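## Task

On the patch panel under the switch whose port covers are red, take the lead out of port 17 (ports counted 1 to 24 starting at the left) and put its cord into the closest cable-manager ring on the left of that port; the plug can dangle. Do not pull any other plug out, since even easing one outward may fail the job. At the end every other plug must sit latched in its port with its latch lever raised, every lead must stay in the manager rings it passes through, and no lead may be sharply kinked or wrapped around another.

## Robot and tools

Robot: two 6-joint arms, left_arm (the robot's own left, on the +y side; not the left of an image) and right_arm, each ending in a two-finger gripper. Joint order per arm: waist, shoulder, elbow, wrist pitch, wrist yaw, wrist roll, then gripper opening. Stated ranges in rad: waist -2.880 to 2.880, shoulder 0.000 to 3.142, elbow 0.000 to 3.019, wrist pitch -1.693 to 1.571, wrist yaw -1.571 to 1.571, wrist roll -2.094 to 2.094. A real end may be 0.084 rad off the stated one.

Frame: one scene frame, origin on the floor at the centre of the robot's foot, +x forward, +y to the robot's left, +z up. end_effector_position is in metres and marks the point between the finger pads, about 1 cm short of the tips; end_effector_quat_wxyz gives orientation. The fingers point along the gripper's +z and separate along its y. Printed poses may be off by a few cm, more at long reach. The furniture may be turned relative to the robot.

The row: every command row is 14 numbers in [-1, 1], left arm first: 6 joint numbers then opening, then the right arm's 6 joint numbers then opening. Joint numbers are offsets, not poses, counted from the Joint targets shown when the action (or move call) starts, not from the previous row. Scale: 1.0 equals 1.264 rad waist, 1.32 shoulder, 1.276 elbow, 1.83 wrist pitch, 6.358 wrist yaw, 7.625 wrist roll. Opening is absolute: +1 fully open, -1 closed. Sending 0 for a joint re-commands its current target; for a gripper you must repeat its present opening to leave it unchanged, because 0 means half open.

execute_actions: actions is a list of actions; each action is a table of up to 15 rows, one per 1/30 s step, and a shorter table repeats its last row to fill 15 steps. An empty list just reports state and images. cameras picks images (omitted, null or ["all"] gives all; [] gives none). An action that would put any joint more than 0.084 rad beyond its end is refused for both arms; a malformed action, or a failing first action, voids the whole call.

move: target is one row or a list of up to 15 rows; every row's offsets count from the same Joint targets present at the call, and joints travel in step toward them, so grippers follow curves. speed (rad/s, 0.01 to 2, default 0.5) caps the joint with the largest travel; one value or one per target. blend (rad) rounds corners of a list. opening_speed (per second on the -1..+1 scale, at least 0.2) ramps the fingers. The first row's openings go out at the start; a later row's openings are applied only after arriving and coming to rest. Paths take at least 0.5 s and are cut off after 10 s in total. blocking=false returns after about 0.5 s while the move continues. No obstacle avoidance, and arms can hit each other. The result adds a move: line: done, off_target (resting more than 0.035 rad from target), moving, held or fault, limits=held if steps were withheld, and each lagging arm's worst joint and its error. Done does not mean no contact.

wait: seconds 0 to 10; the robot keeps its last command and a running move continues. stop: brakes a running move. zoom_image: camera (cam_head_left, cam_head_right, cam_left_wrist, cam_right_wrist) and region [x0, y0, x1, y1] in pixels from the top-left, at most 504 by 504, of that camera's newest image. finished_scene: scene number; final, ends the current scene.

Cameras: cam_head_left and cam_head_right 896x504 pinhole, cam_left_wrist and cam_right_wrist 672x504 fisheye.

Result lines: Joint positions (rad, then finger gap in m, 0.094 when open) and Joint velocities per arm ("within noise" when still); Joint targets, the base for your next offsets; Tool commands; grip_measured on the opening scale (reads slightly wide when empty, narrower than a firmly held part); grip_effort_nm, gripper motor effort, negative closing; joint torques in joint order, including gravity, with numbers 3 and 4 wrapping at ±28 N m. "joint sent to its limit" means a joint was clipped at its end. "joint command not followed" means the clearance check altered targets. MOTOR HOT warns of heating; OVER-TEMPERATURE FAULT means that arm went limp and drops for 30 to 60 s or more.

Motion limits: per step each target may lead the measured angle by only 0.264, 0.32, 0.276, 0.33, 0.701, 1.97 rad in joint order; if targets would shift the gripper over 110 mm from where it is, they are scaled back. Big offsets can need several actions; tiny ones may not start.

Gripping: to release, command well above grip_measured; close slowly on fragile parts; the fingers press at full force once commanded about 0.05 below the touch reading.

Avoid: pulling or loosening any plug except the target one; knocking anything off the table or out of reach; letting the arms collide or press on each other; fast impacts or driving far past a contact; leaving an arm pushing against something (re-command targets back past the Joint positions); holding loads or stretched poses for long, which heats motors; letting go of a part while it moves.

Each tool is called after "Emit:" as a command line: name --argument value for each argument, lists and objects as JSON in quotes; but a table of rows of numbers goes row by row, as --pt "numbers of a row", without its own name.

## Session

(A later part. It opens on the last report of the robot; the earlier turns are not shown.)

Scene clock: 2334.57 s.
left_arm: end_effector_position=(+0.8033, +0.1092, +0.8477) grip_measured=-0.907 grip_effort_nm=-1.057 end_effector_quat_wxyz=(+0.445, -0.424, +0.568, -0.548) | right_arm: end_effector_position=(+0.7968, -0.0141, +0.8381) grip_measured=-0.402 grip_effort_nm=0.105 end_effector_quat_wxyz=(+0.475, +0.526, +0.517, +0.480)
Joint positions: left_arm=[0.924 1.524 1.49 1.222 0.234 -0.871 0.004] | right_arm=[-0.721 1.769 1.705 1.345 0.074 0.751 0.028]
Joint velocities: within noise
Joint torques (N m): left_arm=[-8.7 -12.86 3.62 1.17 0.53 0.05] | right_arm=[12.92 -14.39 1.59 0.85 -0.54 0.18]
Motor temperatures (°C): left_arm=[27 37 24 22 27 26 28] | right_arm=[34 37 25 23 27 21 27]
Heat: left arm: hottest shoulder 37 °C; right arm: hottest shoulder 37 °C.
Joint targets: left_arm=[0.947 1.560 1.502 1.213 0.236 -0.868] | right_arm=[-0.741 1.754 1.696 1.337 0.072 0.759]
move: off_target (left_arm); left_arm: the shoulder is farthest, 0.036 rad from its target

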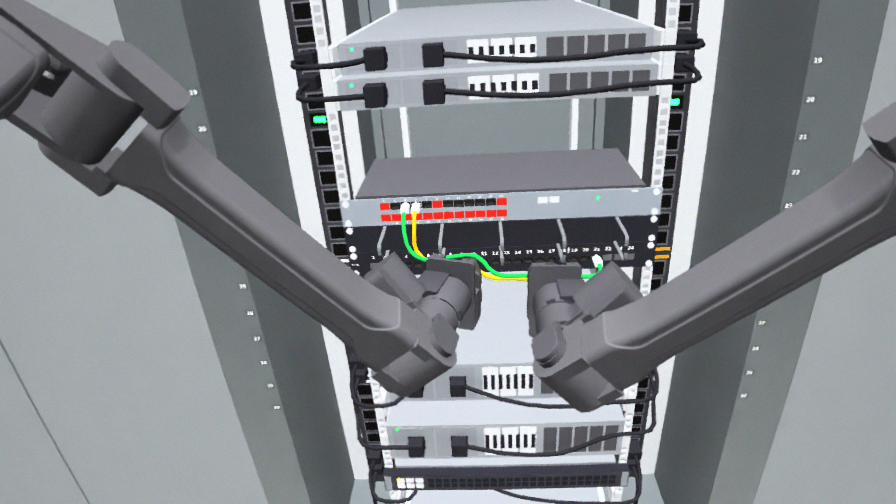

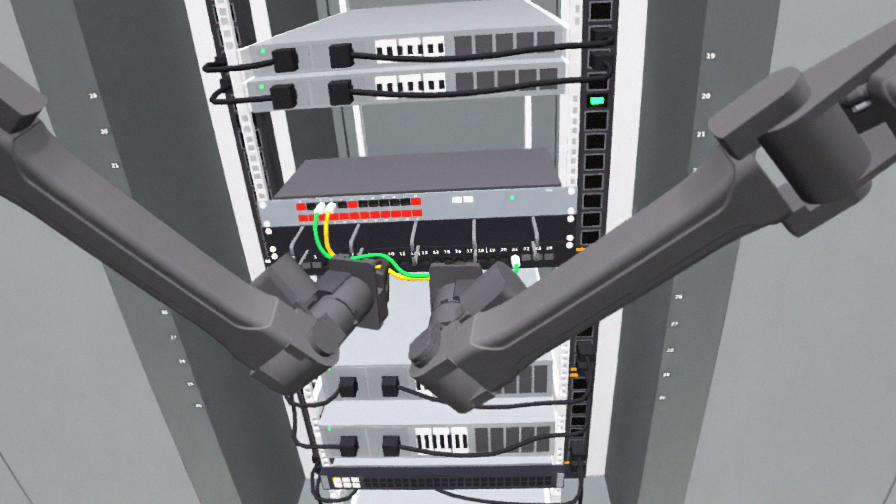

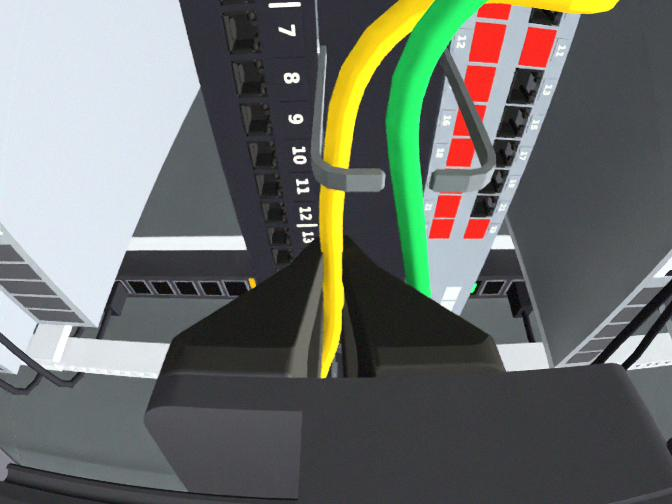

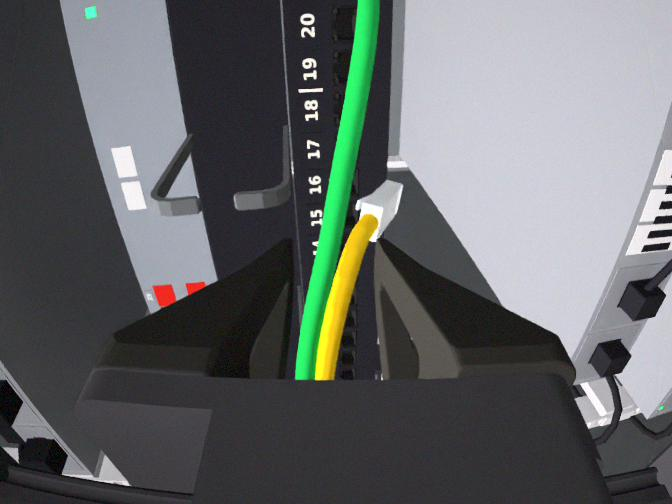

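Emit:
move --pt "0 0 0 0 0 0 -1 0 0 0 0 0 0 -0.15" --pt "0 0 0 0 0 0 -1 -0.019 0.0015 -0.1591 0.1093 0 0 -0.15" --speed 0.12 --opening_speed 0.3

Emit:
zoom_image --camera "cam_right_wrist" --region '[200, 100, 480, 380]'

Scene clock: 2347.23 s.
left_arm: end_effector_position=(+0.8033, +0.1092, +0.8477) grip_measured=-0.907 grip_effort_nm=-1.062 end_effector_quat_wxyz=(+0.445, -0.424, +0.568, -0.547) | right_arm: end_effector_position=(+0.7189, -0.0149, +0.8197) grip_measured=-0.151 grip_effort_nm=0.105 end_effector_quat_wxyz=(+0.470, +0.521, +0.533, +0.472)
Joint positions: left_arm=[0.924 1.524 1.49 1.222 0.234 -0.871 0.004] | right_arm=[-0.744 1.769 1.501 1.519 0.074 0.751 0.04]
Joint velocities: within noise
Joint torques (N m): left_arm=[-8.76 -12.81 3.58 1.17 0.53 0.05] | right_arm=[12.45 -13.45 0.46 1.99 -0.51 0.18]
Motor temperatures (°C): left_arm=[27 37 24 22 27 26 29] | right_arm=[34 37 25 23 27 21 27]
Heat: left arm: hottest shoulder 37 °C; right arm: hottest shoulder 37 °C.
Joint targets: left_arm=[0.947 1.560 1.502 1.213 0.236 -0.868] | right_arm=[-0.765 1.756 1.494 1.537 0.072 0.759]
move: off_target (left_arm); left_arm: the shoulder is farthest, 0.036 rad from its target

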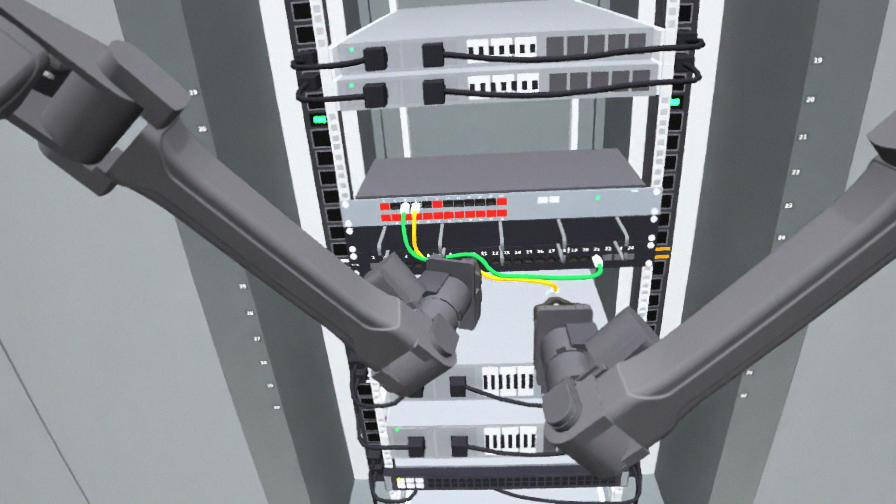

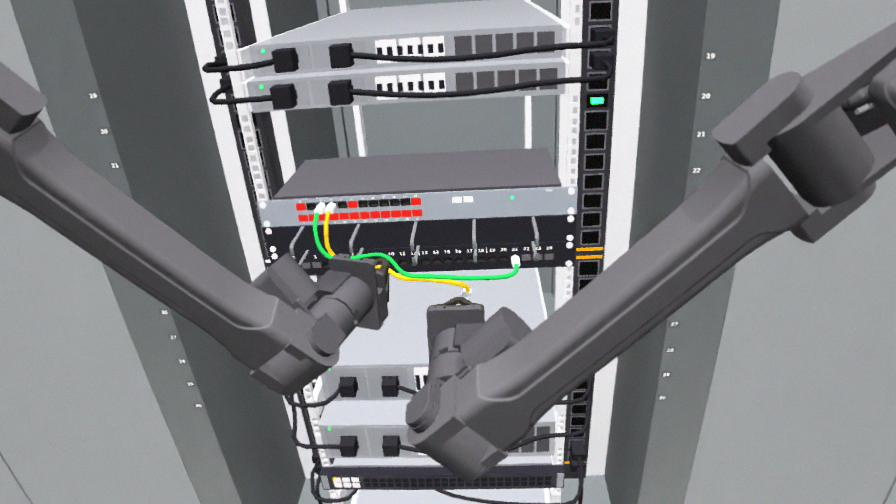

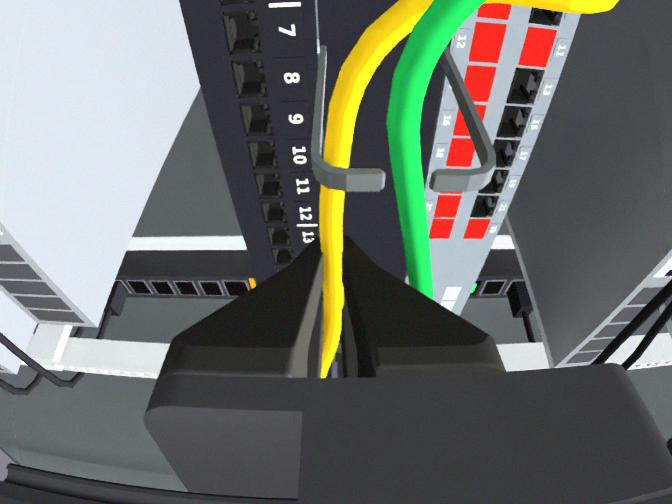

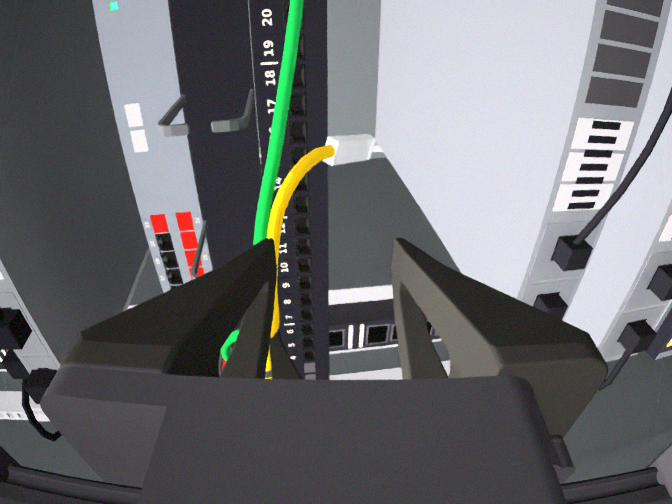

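Scaled by 1.800 from the camera's 672x504 image, which has a finer 960x720 frame.

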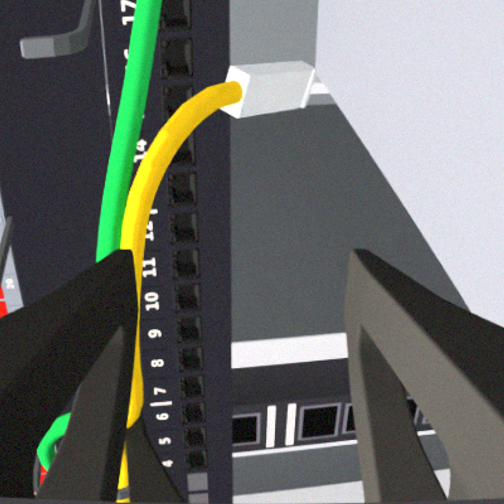

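Emit:
move --target '[0,0,0,0,0,0,-0.55,0,0,0,0,0,0,-0.15]' --opening_speed 0.2

Emit:
zoom_image --camera "cam_right_wrist" --region '[200, 100, 480, 380]'

Scene clock: 2400.40 s.
left_arm: end_effector_position=(+0.8033, +0.1092, +0.8477) grip_measured=-0.553 grip_effort_nm=0.061 end_effector_quat_wxyz=(+0.445, -0.424, +0.568, -0.547) | right_arm: end_effector_position=(+0.7189, -0.0149, +0.8197) grip_measured=-0.151 grip_effort_nm=0.100 end_effector_quat_wxyz=(+0.470, +0.521, +0.533, +0.472)
Joint positions: left_arm=[0.924 1.524 1.49 1.222 0.234 -0.871 0.021] | right_arm=[-0.744 1.769 1.501 1.519 0.074 0.751 0.04]
Joint velocities: within noise
Joint torques (N m): left_arm=[-8.7 -12.75 3.58 1.18 0.52 0.06] | right_arm=[12.4 -12.92 0.36 1.98 -0.53 0.17]
Motor temperatures (°C): left_arm=[27 37 24 22 27 26 29] | right_arm=[34 37 25 23 27 21 26]
Heat: left arm: hottest shoulder 37 °C; right arm: hottest shoulder 37 °C.
Joint targets: left_arm=[0.947 1.560 1.502 1.213 0.236 -0.868] | right_arm=[-0.765 1.756 1.494 1.537 0.072 0.759]
move: off_target (left_arm); left_arm: the shoulder is farthest, 0.036 rad from its target

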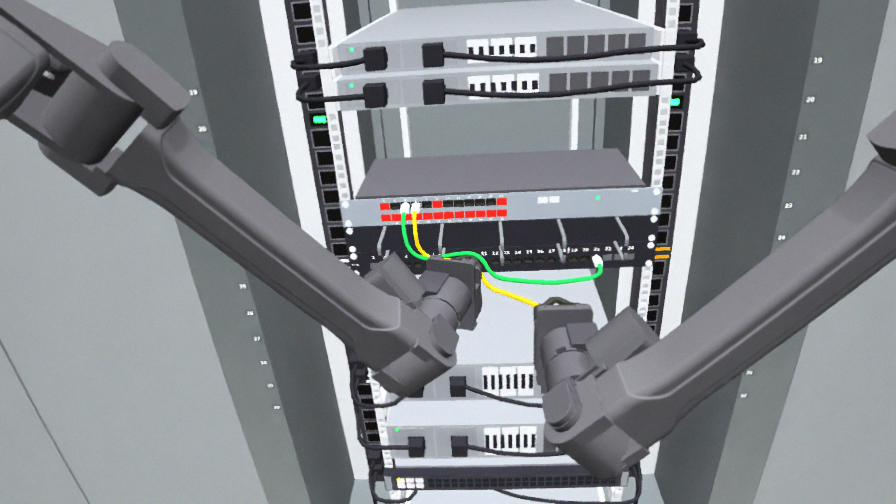

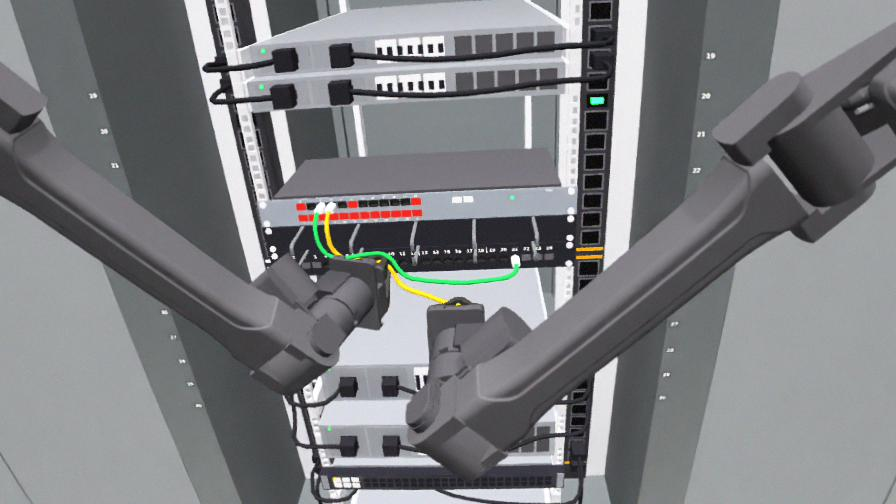

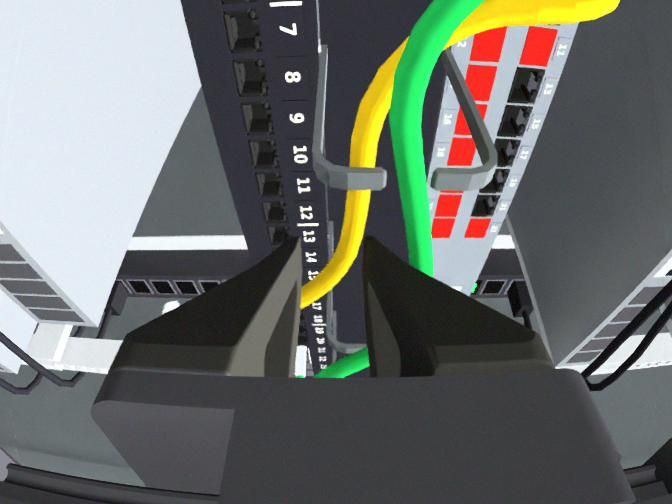

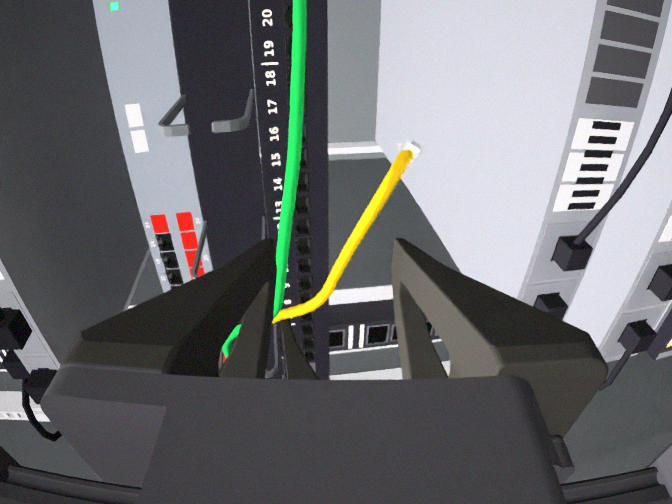

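Scaled by 1.800 from the camera's 672x504 image, which has a finer 960x720 frame.

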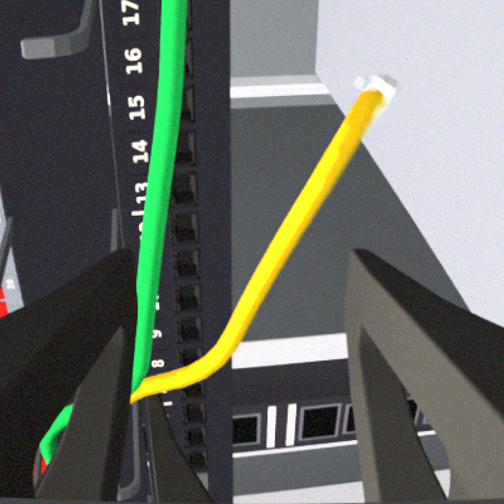

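Emit:
move --target '[0,-0.03,-0.188,0.1148,0,0,-0.45,0,0,0,0,0,0,-0.15]' --speed 0.12

Emit:
zoom_image --camera "cam_left_wrist" --region '[240, 0, 480, 240]'

Emit:
zoom_image --camera "cam_head_left" --region '[380, 190, 620, 320]'

Scene clock: 2423.13 s.
left_arm: end_effector_position=(+0.7178, +0.0974, +0.8375) grip_measured=-0.452 grip_effort_nm=0.056 end_effector_quat_wxyz=(+0.431, -0.426, +0.578, -0.546) | right_arm: end_effector_position=(+0.7189, -0.0149, +0.8197) grip_measured=-0.151 grip_effort_nm=0.105 end_effector_quat_wxyz=(+0.470, +0.521, +0.533, +0.472)
Joint positions: left_arm=[0.924 1.524 1.269 1.409 0.234 -0.871 0.026] | right_arm=[-0.744 1.769 1.501 1.519 0.074 0.751 0.04]
Joint velocities: within noise
Joint torques (N m): left_arm=[-8.53 -13.8 0.7 2.04 0.54 0.06] | right_arm=[12.22 -13.16 0.46 2.1 -0.53 0.16]
Motor temperatures (°C): left_arm=[27 37 24 22 27 26 28] | right_arm=[34 37 25 23 27 21 25]
Heat: left arm: hottest shoulder 37 °C; right arm: hottest shoulder 37 °C.
Joint targets: left_arm=[0.947 1.520 1.262 1.423 0.236 -0.868] | right_arm=[-0.765 1.756 1.494 1.537 0.072 0.759]
move: done

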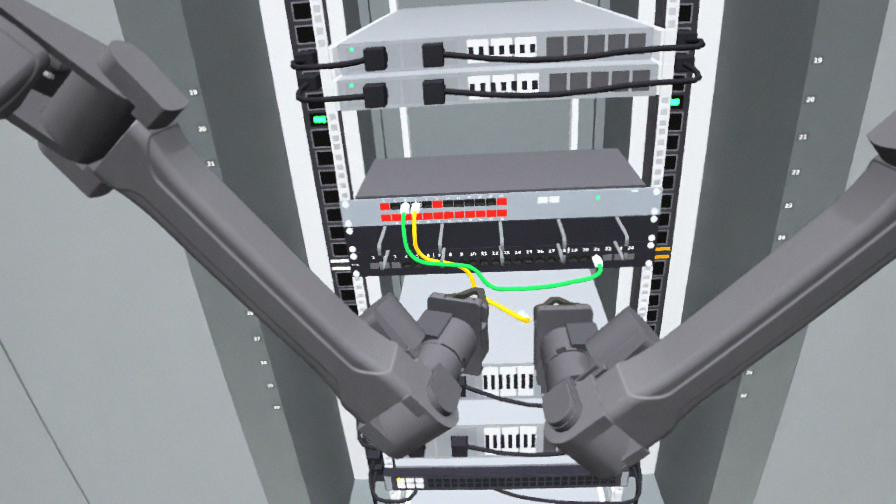

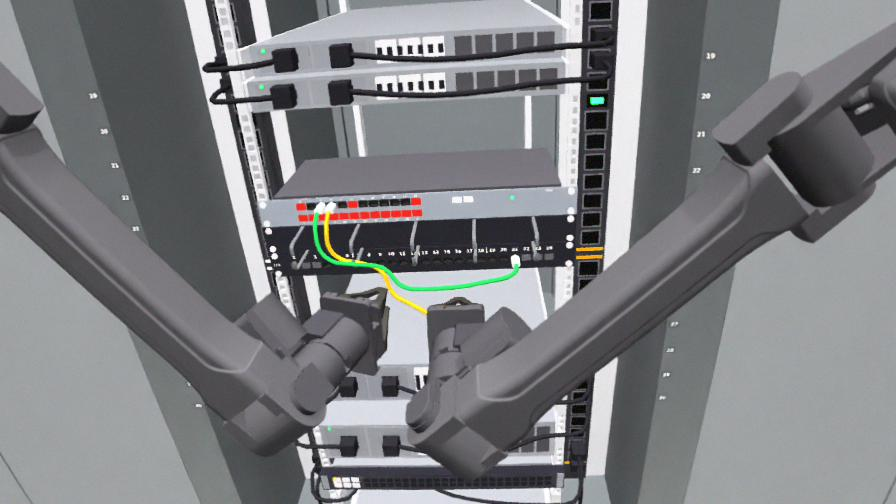

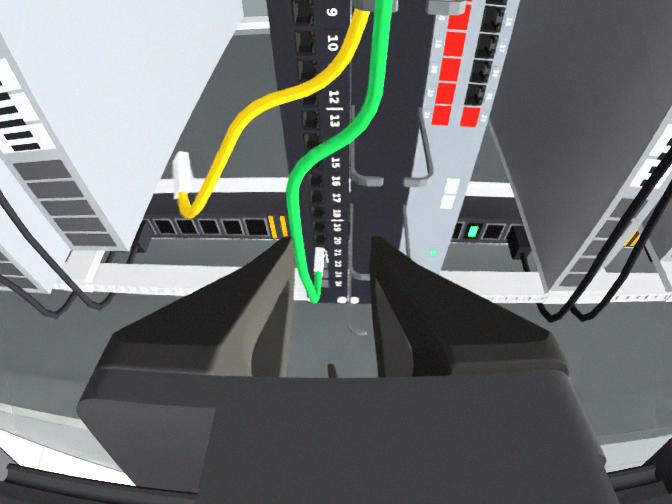

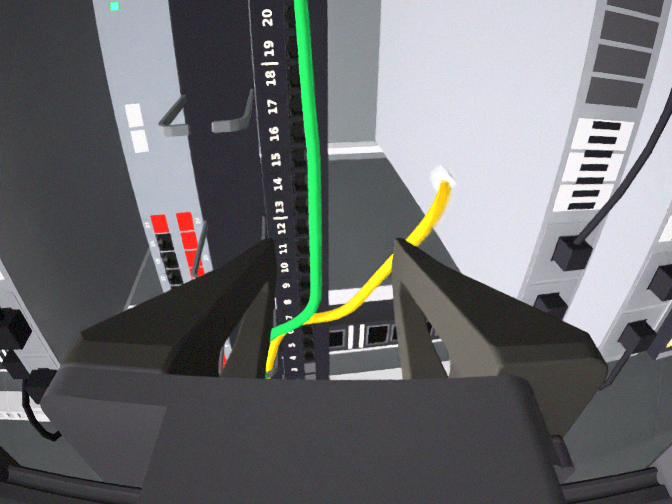

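Scaled by 2.100 from the camera's 672x504 image, which has a finer 960x720 frame.

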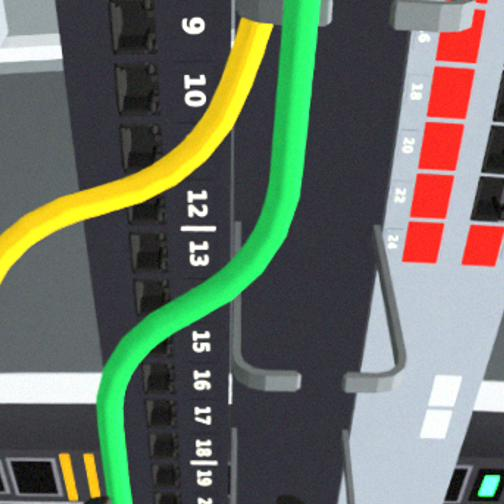

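Scaled by 2.100 from the camera's 896x504 image, which has a finer 1280x720 frame.

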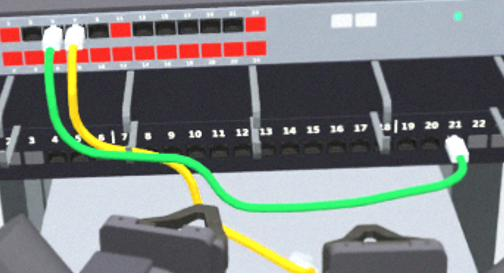

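Emit:
move --target '[-0.0934,0.0606,0.1991,0.0665,-0.0539,0.0036,-0.36,0,0,0,0,0,0,-0.15]' --speed 0.2

Emit:
zoom_image --camera "cam_left_wrist" --region '[200, 60, 500, 360]'

Scene clock: 2468.13 s.
left_arm: end_effector_position=(+0.7863, +0.1479, +0.8674) grip_measured=-0.362 grip_effort_nm=0.046 end_effector_quat_wxyz=(+0.539, -0.540, +0.459, -0.456) | right_arm: end_effector_position=(+0.7189, -0.0149, +0.8197) grip_measured=-0.151 grip_effort_nm=0.100 end_effector_quat_wxyz=(+0.470, +0.521, +0.533, +0.472)
Joint positions: left_arm=[0.849 1.574 1.479 1.538 -0.104 -0.853 0.03] | right_arm=[-0.744 1.769 1.501 1.519 0.074 0.751 0.04]
Joint velocities: within noise
Joint torques (N m): left_arm=[-13.33 -12.45 4.96 1.68 0.37 0.14] | right_arm=[12.51 -12.92 0.42 1.92 -0.53 0.17]
Motor temperatures (°C): left_arm=[27 37 24 22 27 26 28] | right_arm=[34 37 25 23 27 21 25]
Heat: left arm: hottest shoulder 37 °C; right arm: hottest shoulder 37 °C.
Joint targets: left_arm=[0.829 1.600 1.516 1.545 -0.106 -0.840] | right_arm=[-0.765 1.756 1.494 1.537 0.072 0.759]
move: off_target (left_arm); left_arm: the elbow is farthest, 0.037 rad from its target

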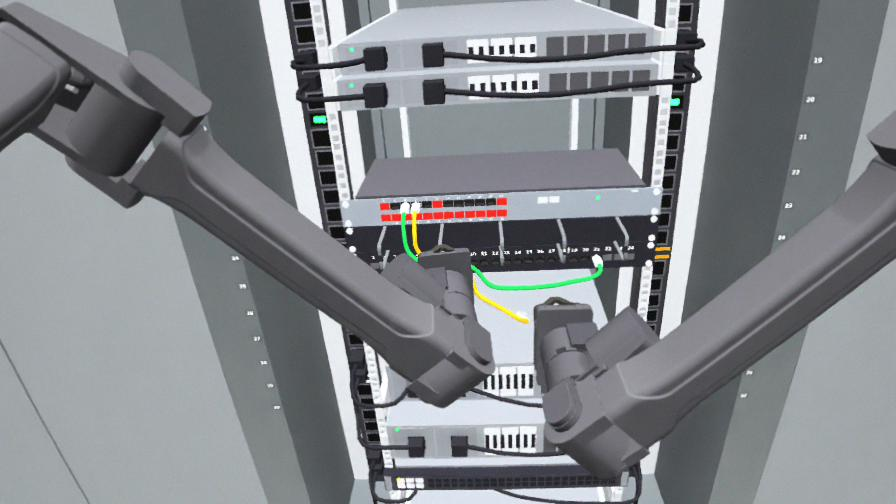

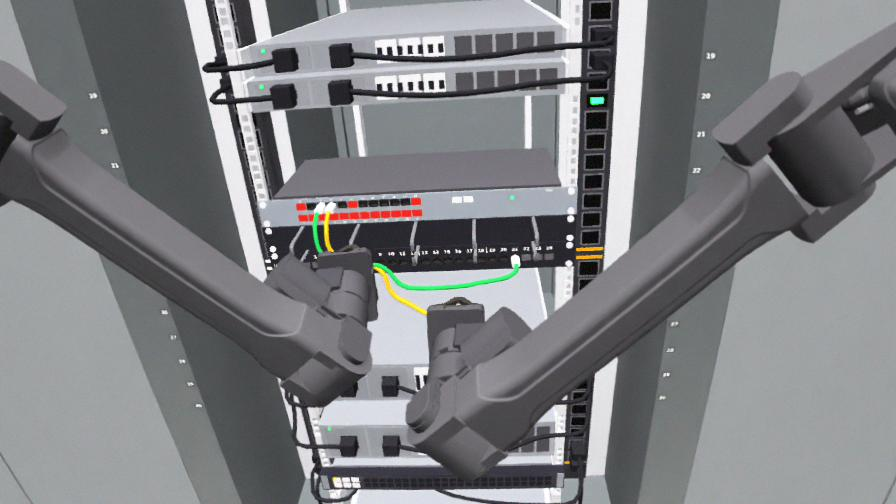

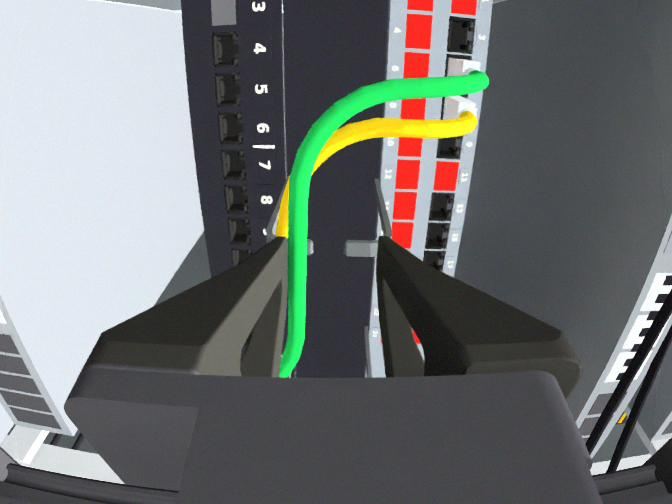

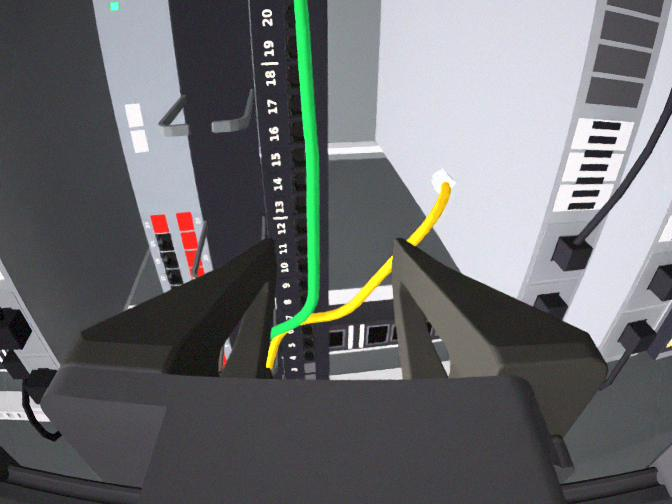

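Scaled by 1.680 from the camera's 672x504 image, which has a finer 960x720 frame.

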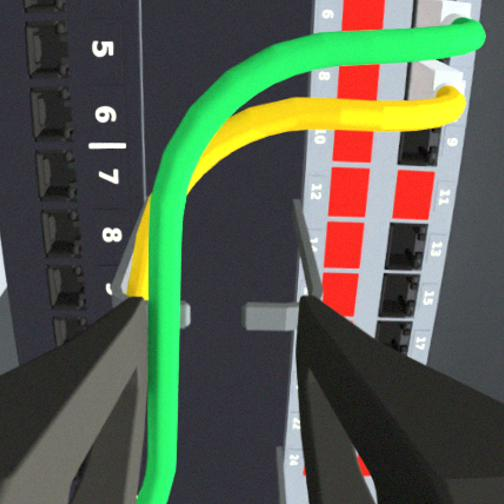

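Emit:
move --target '[0.0166,0.0273,0.0251,0,0,0,-0.45,0,0,0,0,0,0,-0.15]' --speed 0.12 --cameras '["cam_left_wrist"]'

Emit:
zoom_image --camera "cam_left_wrist" --region '[200, 100, 460, 360]'

Scene clock: 2485.87 s.
left_arm: end_effector_position=(+0.7861, +0.1451, +0.8650) grip_measured=-0.448 grip_effort_nm=-0.154 end_effector_quat_wxyz=(+0.547, -0.539, +0.449, -0.457) | right_arm: end_effector_position=(+0.7189, -0.0149, +0.8197) grip_measured=-0.151 grip_effort_nm=0.100 end_effector_quat_wxyz=(+0.470, +0.521, +0.533, +0.472)
Joint positions: left_arm=[0.848 1.6 1.506 1.563 -0.104 -0.853 0.026] | right_arm=[-0.744 1.769 1.501 1.519 0.074 0.751 0.04]
Joint velocities: within noise
Joint torques (N m): left_arm=[-11.69 -11.52 5.34 0.72 0.38 0.13] | right_arm=[12.4 -13.04 0.42 1.94 -0.5 0.17]
Motor temperatures (°C): left_arm=[27 37 24 22 27 26 28] | right_arm=[34 36 25 23 27 21 25]
Heat: left arm: hottest shoulder 37 °C; right arm: hottest shoulder 36 °C.
Joint targets: left_arm=[0.850 1.636 1.548 1.545 -0.106 -0.840] | right_arm=[-0.765 1.756 1.494 1.537 0.072 0.759]
move: off_target (left_arm); left_arm: the elbow is farthest, 0.042 rad from its target
Images, in order (width x height): cam_left_wrist 672x504.

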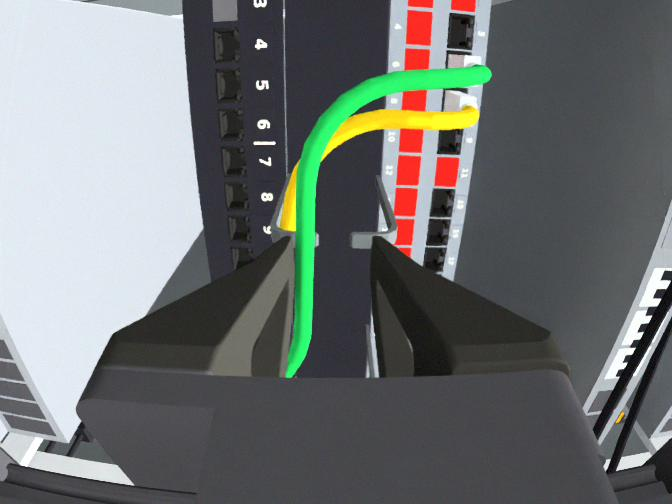

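Scaled by 1.938 from the camera's 672x504 image, which has a finer 960x720 frame.

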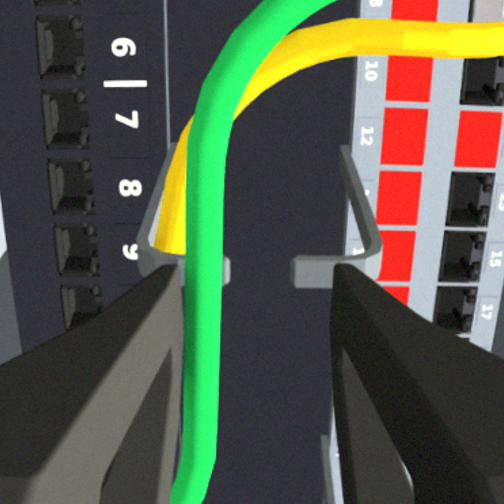

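Emit:
move --target '[0.0166,0.025,0.0245,-0.012,0,0,-0.45,0,0,0,0,0,0,-0.15]' --speed 0.12 --cameras '["cam_left_wrist"]'

Emit:
zoom_image --camera "cam_left_wrist" --region '[200, 100, 460, 360]'

Scene clock: 2495.50 s.
left_arm: end_effector_position=(+0.7955, +0.1367, +0.8550) grip_measured=-0.448 grip_effort_nm=-0.120 end_effector_quat_wxyz=(+0.545, -0.539, +0.452, -0.456) | right_arm: end_effector_position=(+0.7189, -0.0149, +0.8197) grip_measured=-0.151 grip_effort_nm=0.110 end_effector_quat_wxyz=(+0.470, +0.521, +0.533, +0.472)
Joint positions: left_arm=[0.848 1.632 1.562 1.532 -0.104 -0.853 0.026] | right_arm=[-0.744 1.769 1.501 1.519 0.074 0.751 0.04]
Joint velocities: within noise
Joint torques (N m): left_arm=[-10.29 -11.81 3.63 1.01 0.37 0.12] | right_arm=[12.63 -13.1 0.4 1.99 -0.53 0.16]
Motor temperatures (°C): left_arm=[27 38 25 22 27 26 28] | right_arm=[34 36 25 23 27 21 25]
Heat: left arm: hottest shoulder 38 °C; right arm: hottest shoulder 36 °C.
Joint targets: left_arm=[0.871 1.669 1.580 1.523 -0.106 -0.841] | right_arm=[-0.765 1.756 1.494 1.537 0.072 0.759]
move: off_target (left_arm); left_arm: the shoulder is farthest, 0.037 rad from its target
Images, in order (width x height): cam_left_wrist 672x504.

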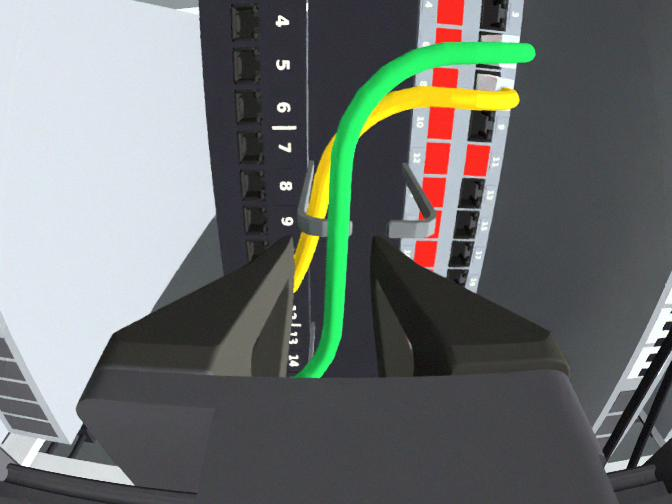

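Scaled by 1.938 from the camera's 672x504 image, which has a finer 960x720 frame.

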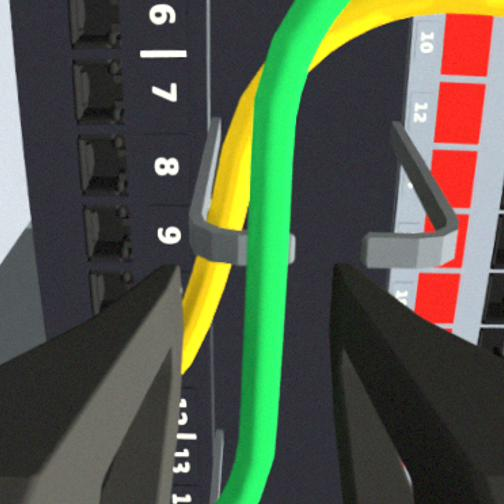

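Emit:
move --target '[0,0,0,0,0,0,-1,0,0,0,0,0,0,-0.15]' --opening_speed 0.3 --cameras '["cam_left_wrist"]'

Emit:
zoom_image --camera "cam_left_wrist" --region '[200, 100, 460, 360]'

Scene clock: 2504.70 s.
left_arm: end_effector_position=(+0.7956, +0.1366, +0.8548) grip_measured=-0.900 grip_effort_nm=-1.053 end_effector_quat_wxyz=(+0.545, -0.539, +0.453, -0.456) | right_arm: end_effector_position=(+0.7189, -0.0149, +0.8197) grip_measured=-0.151 grip_effort_nm=0.105 end_effector_quat_wxyz=(+0.470, +0.521, +0.533, +0.472)
Joint positions: left_arm=[0.848 1.632 1.562 1.531 -0.104 -0.851 0.005] | right_arm=[-0.744 1.769 1.501 1.519 0.074 0.751 0.04]
Joint velocities: within noise
Joint torques (N m): left_arm=[-10.17 -11.69 3.64 1.03 0.36 0.13] | right_arm=[12.4 -13.22 0.4 1.95 -0.54 0.16]
Motor temperatures (°C): left_arm=[27 38 25 22 27 26 28] | right_arm=[34 36 25 23 27 21 24]
Heat: left arm: hottest shoulder 38 °C; right arm: hottest shoulder 36 °C.
Joint targets: left_arm=[0.871 1.669 1.580 1.523 -0.106 -0.840] | right_arm=[-0.765 1.756 1.494 1.537 0.072 0.759]
move: off_target (left_arm); left_arm: the shoulder is farthest, 0.037 rad from its target
Images, in order (width x height): cam_left_wrist 672x504.

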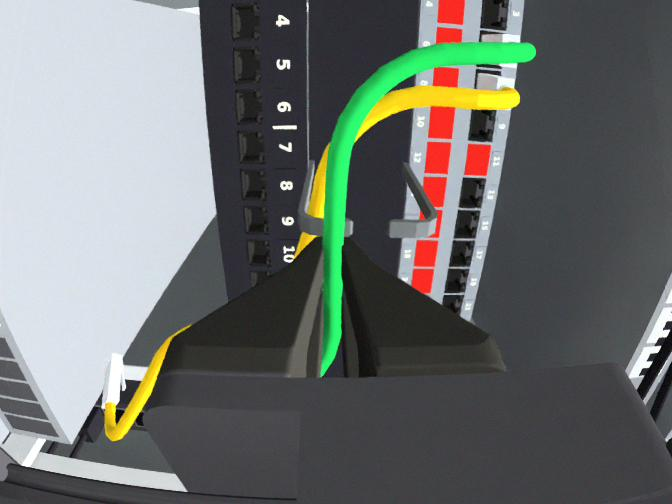

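Scaled by 1.938 from the camera's 672x504 image, which has a finer 960x720 frame.

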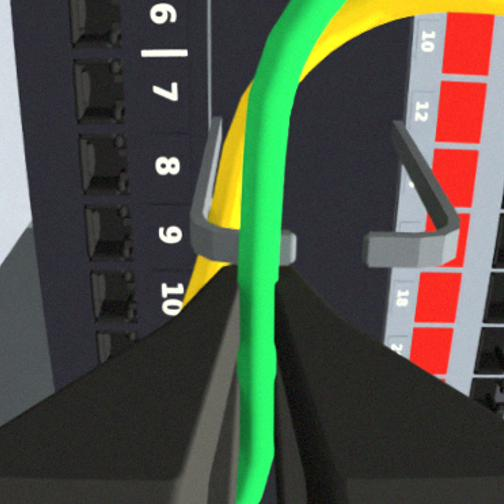

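Emit:
move --target '[-0.0514,-0.0598,-0.0431,0.0093,0,0,-1,0,0,0,0,0,0,-0.15]' --speed 0.12 --cameras '["cam_left_wrist"]'

Emit:
zoom_image --camera "cam_left_wrist" --region '[200, 100, 460, 360]'

Scene clock: 2519.07 s.
left_arm: end_effector_position=(+0.7927, +0.1311, +0.8671) grip_measured=-0.901 grip_effort_nm=-1.062 end_effector_quat_wxyz=(+0.536, -0.544, +0.451, -0.463) | right_arm: end_effector_position=(+0.7189, -0.0149, +0.8197) grip_measured=-0.151 grip_effort_nm=0.105 end_effector_quat_wxyz=(+0.470, +0.521, +0.533, +0.472)
Joint positions: left_arm=[0.824 1.61 1.53 1.531 -0.104 -0.85 0.005] | right_arm=[-0.744 1.769 1.501 1.519 0.074 0.751 0.04]
Joint velocities: within noise
Joint torques (N m): left_arm=[-13.74 -15.33 1.84 1.74 0.4 0.12] | right_arm=[12.45 -13.16 0.47 1.99 -0.54 0.17]
Motor temperatures (°C): left_arm=[27 38 25 22 27 26 29] | right_arm=[34 36 25 23 27 21 24]
Heat: left arm: hottest shoulder 38 °C; right arm: hottest shoulder 36 °C.
Joint targets: left_arm=[0.806 1.590 1.524 1.540 -0.106 -0.840] | right_arm=[-0.765 1.756 1.494 1.537 0.072 0.759]
move: done
Images, in order (width x height): cam_left_wrist 672x504.

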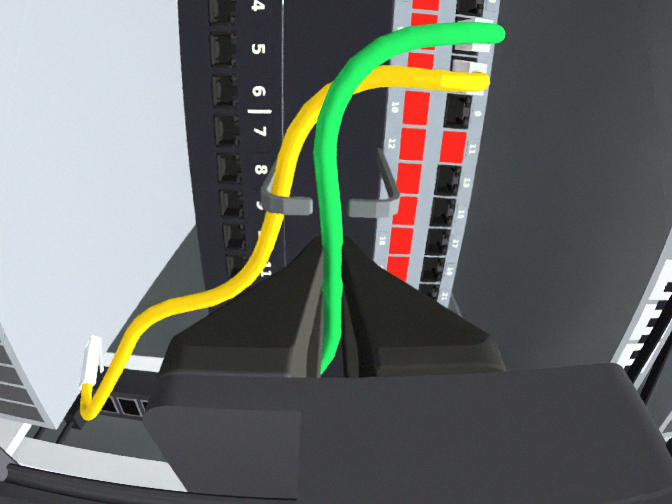

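Scaled by 1.938 from the camera's 672x504 image, which has a finer 960x720 frame.

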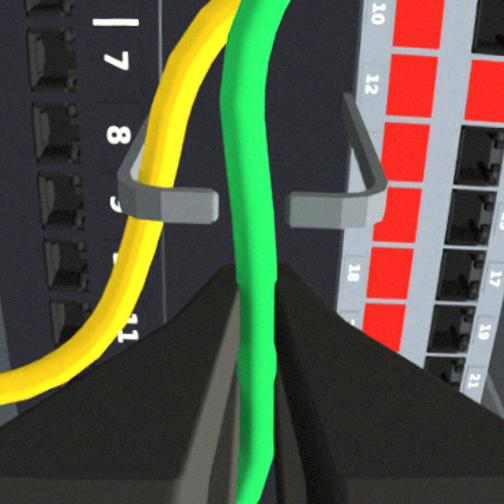

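Emit:
move --target '[0,0.0379,0.0925,-0.0508,0,0,-1,0,0,0,0,0,0,-0.15]' --speed 0.1 --cameras '["cam_left_wrist"]'

Emit:
zoom_image --camera "cam_left_wrist" --region '[200, 60, 460, 320]'

Scene clock: 2536.60 s.
left_arm: end_effector_position=(+0.8204, +0.1324, +0.8679) grip_measured=-0.901 grip_effort_nm=-1.062 end_effector_quat_wxyz=(+0.534, -0.544, +0.453, -0.462) | right_arm: end_effector_position=(+0.7189, -0.0149, +0.8197) grip_measured=-0.151 grip_effort_nm=0.105 end_effector_quat_wxyz=(+0.470, +0.521, +0.533, +0.472)
Joint positions: left_arm=[0.824 1.616 1.611 1.452 -0.105 -0.85 0.005] | right_arm=[-0.744 1.769 1.501 1.519 0.074 0.751 0.04]
Joint velocities: within noise
Joint torques (N m): left_arm=[-14.04 -12.86 5.05 1.14 0.42 0.12] | right_arm=[12.63 -13.1 0.39 1.96 -0.53 0.17]
Motor temperatures (°C): left_arm=[28 40 25 22 27 26 30] | right_arm=[34 36 25 23 26 21 24]
Heat: left arm: hottest shoulder 40 °C; right arm: hottest shoulder 36 °C.
Joint targets: left_arm=[0.805 1.640 1.643 1.447 -0.106 -0.840] | right_arm=[-0.765 1.756 1.494 1.537 0.072 0.759]
move: done
Images, in order (width x height): cam_left_wrist 672x504.

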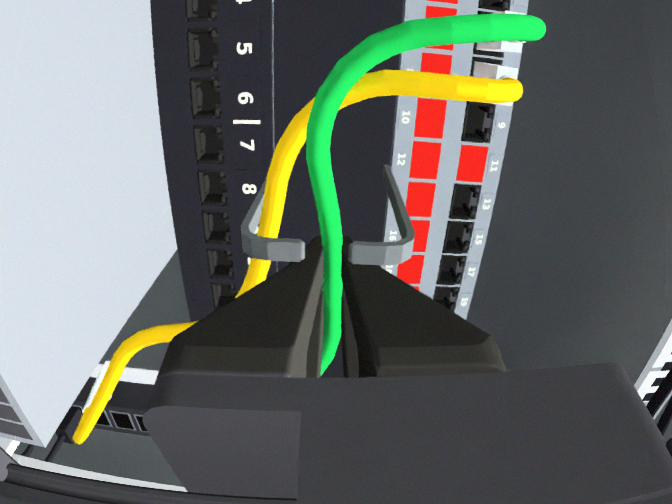

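Scaled by 1.938 from the camera's 672x504 image, which has a finer 960x720 frame.

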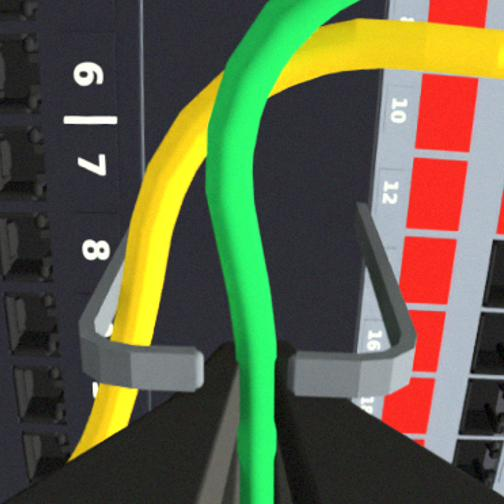

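Emit:
move --target '[0.0483,0.0205,0.0212,0,0,0,-1,0,0,0,0,0,0,-0.15]' --speed 0.1 --cameras '["cam_left_wrist"]'

Emit:
zoom_image --camera "cam_left_wrist" --region '[200, 60, 460, 320]'

Scene clock: 2556.37 s.
left_arm: end_effector_position=(+0.8232, +0.1321, +0.8605) grip_measured=-0.901 grip_effort_nm=-1.062 end_effector_quat_wxyz=(+0.539, -0.542, +0.453, -0.460) | right_arm: end_effector_position=(+0.7189, -0.0149, +0.8197) grip_measured=-0.151 grip_effort_nm=0.105 end_effector_quat_wxyz=(+0.470, +0.521, +0.533, +0.472)
Joint positions: left_arm=[0.833 1.638 1.641 1.451 -0.105 -0.85 0.005] | right_arm=[-0.744 1.769 1.501 1.519 0.074 0.751 0.04]
Joint velocities: within noise
Joint torques (N m): left_arm=[-9.52 -12.98 4.94 1.16 0.44 0.11] | right_arm=[12.34 -13.22 0.35 1.96 -0.54 0.18]
Motor temperatures (°C): left_arm=[28 38 26 22 27 26 30] | right_arm=[34 36 25 23 26 21 24]
Heat: left arm: hottest shoulder 38 °C; right arm: hottest shoulder 36 °C.
Joint targets: left_arm=[0.867 1.667 1.670 1.447 -0.106 -0.840] | right_arm=[-0.765 1.756 1.494 1.537 0.072 0.759]
move: done
Images, in order (width x height): cam_left_wrist 672x504.

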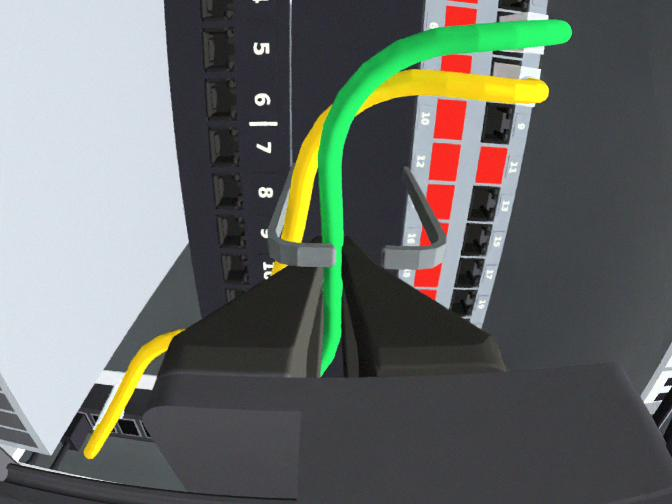

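Scaled by 1.938 from the camera's 672x504 image, which has a finer 960x720 frame.

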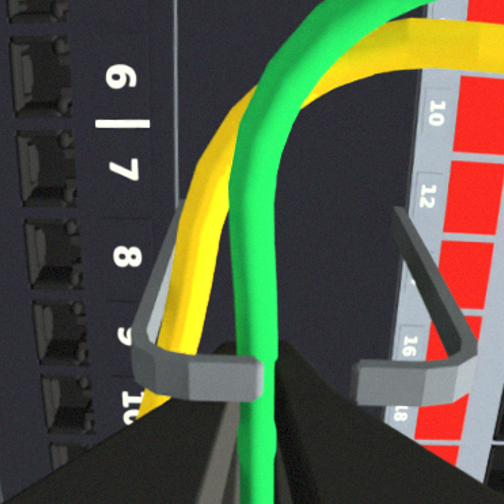

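Emit:
move --pt "0.028 0.014 0.010 0 0 0 -1 0 0 0 0 0 0 -0.15" --pt "0.028 0.014 0.010 0 0 0 -0.7 0 0 0 0 0 0 -0.15" --speed 0.1 --opening_speed 0.2 --cameras '["cam_left_wrist"]'

Emit:
zoom_image --camera "cam_left_wrist" --region '[200, 60, 460, 320]'

Scene clock: 2570.70 s.
left_arm: end_effector_position=(+0.8247, +0.1324, +0.8555) grip_measured=-0.703 grip_effort_nm=0.090 end_effector_quat_wxyz=(+0.544, -0.533, +0.455, -0.462) | right_arm: end_effector_position=(+0.7189, -0.0149, +0.8197) grip_measured=-0.151 grip_effort_nm=0.100 end_effector_quat_wxyz=(+0.470, +0.521, +0.533, +0.472)
Joint positions: left_arm=[0.845 1.652 1.659 1.451 -0.087 -0.848 0.014] | right_arm=[-0.744 1.769 1.501 1.519 0.074 0.751 0.04]
Joint velocities: within noise
Joint torques (N m): left_arm=[-7.41 -12.75 4.6 1.17 -0.25 0.09] | right_arm=[12.51 -13.1 0.4 1.96 -0.53 0.18]
Motor temperatures (°C): left_arm=[28 38 25 22 27 26 30] | right_arm=[34 36 25 23 26 21 24]
Heat: left arm: hottest shoulder 38 °C; right arm: hottest shoulder 36 °C.
Joint targets: left_arm=[0.902 1.686 1.682 1.447 -0.106 -0.840] | right_arm=[-0.765 1.756 1.494 1.537 0.072 0.759]
move: off_target (left_arm); target 2's new numbers were sent with left_arm's waist 0.058 rad from that target; left_arm: the waist is farthest, 0.057 rad from its target
Images, in order (width x height): cam_left_wrist 672x504.

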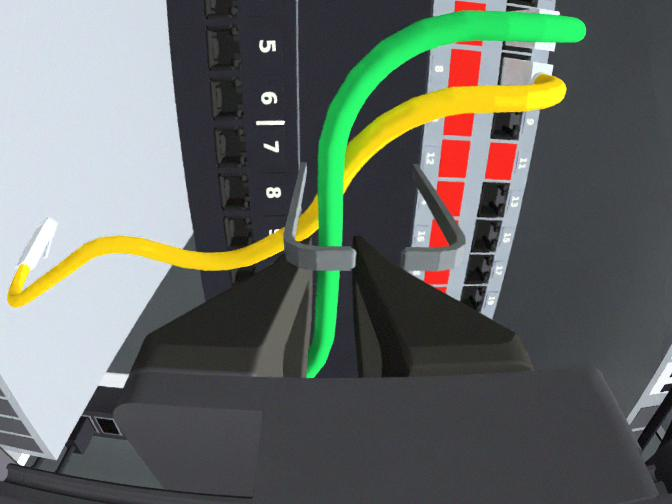

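Scaled by 1.938 from the camera's 672x504 image, which has a finer 960x720 frame.

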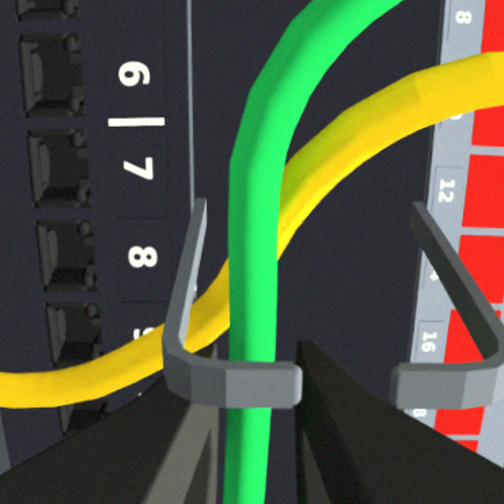

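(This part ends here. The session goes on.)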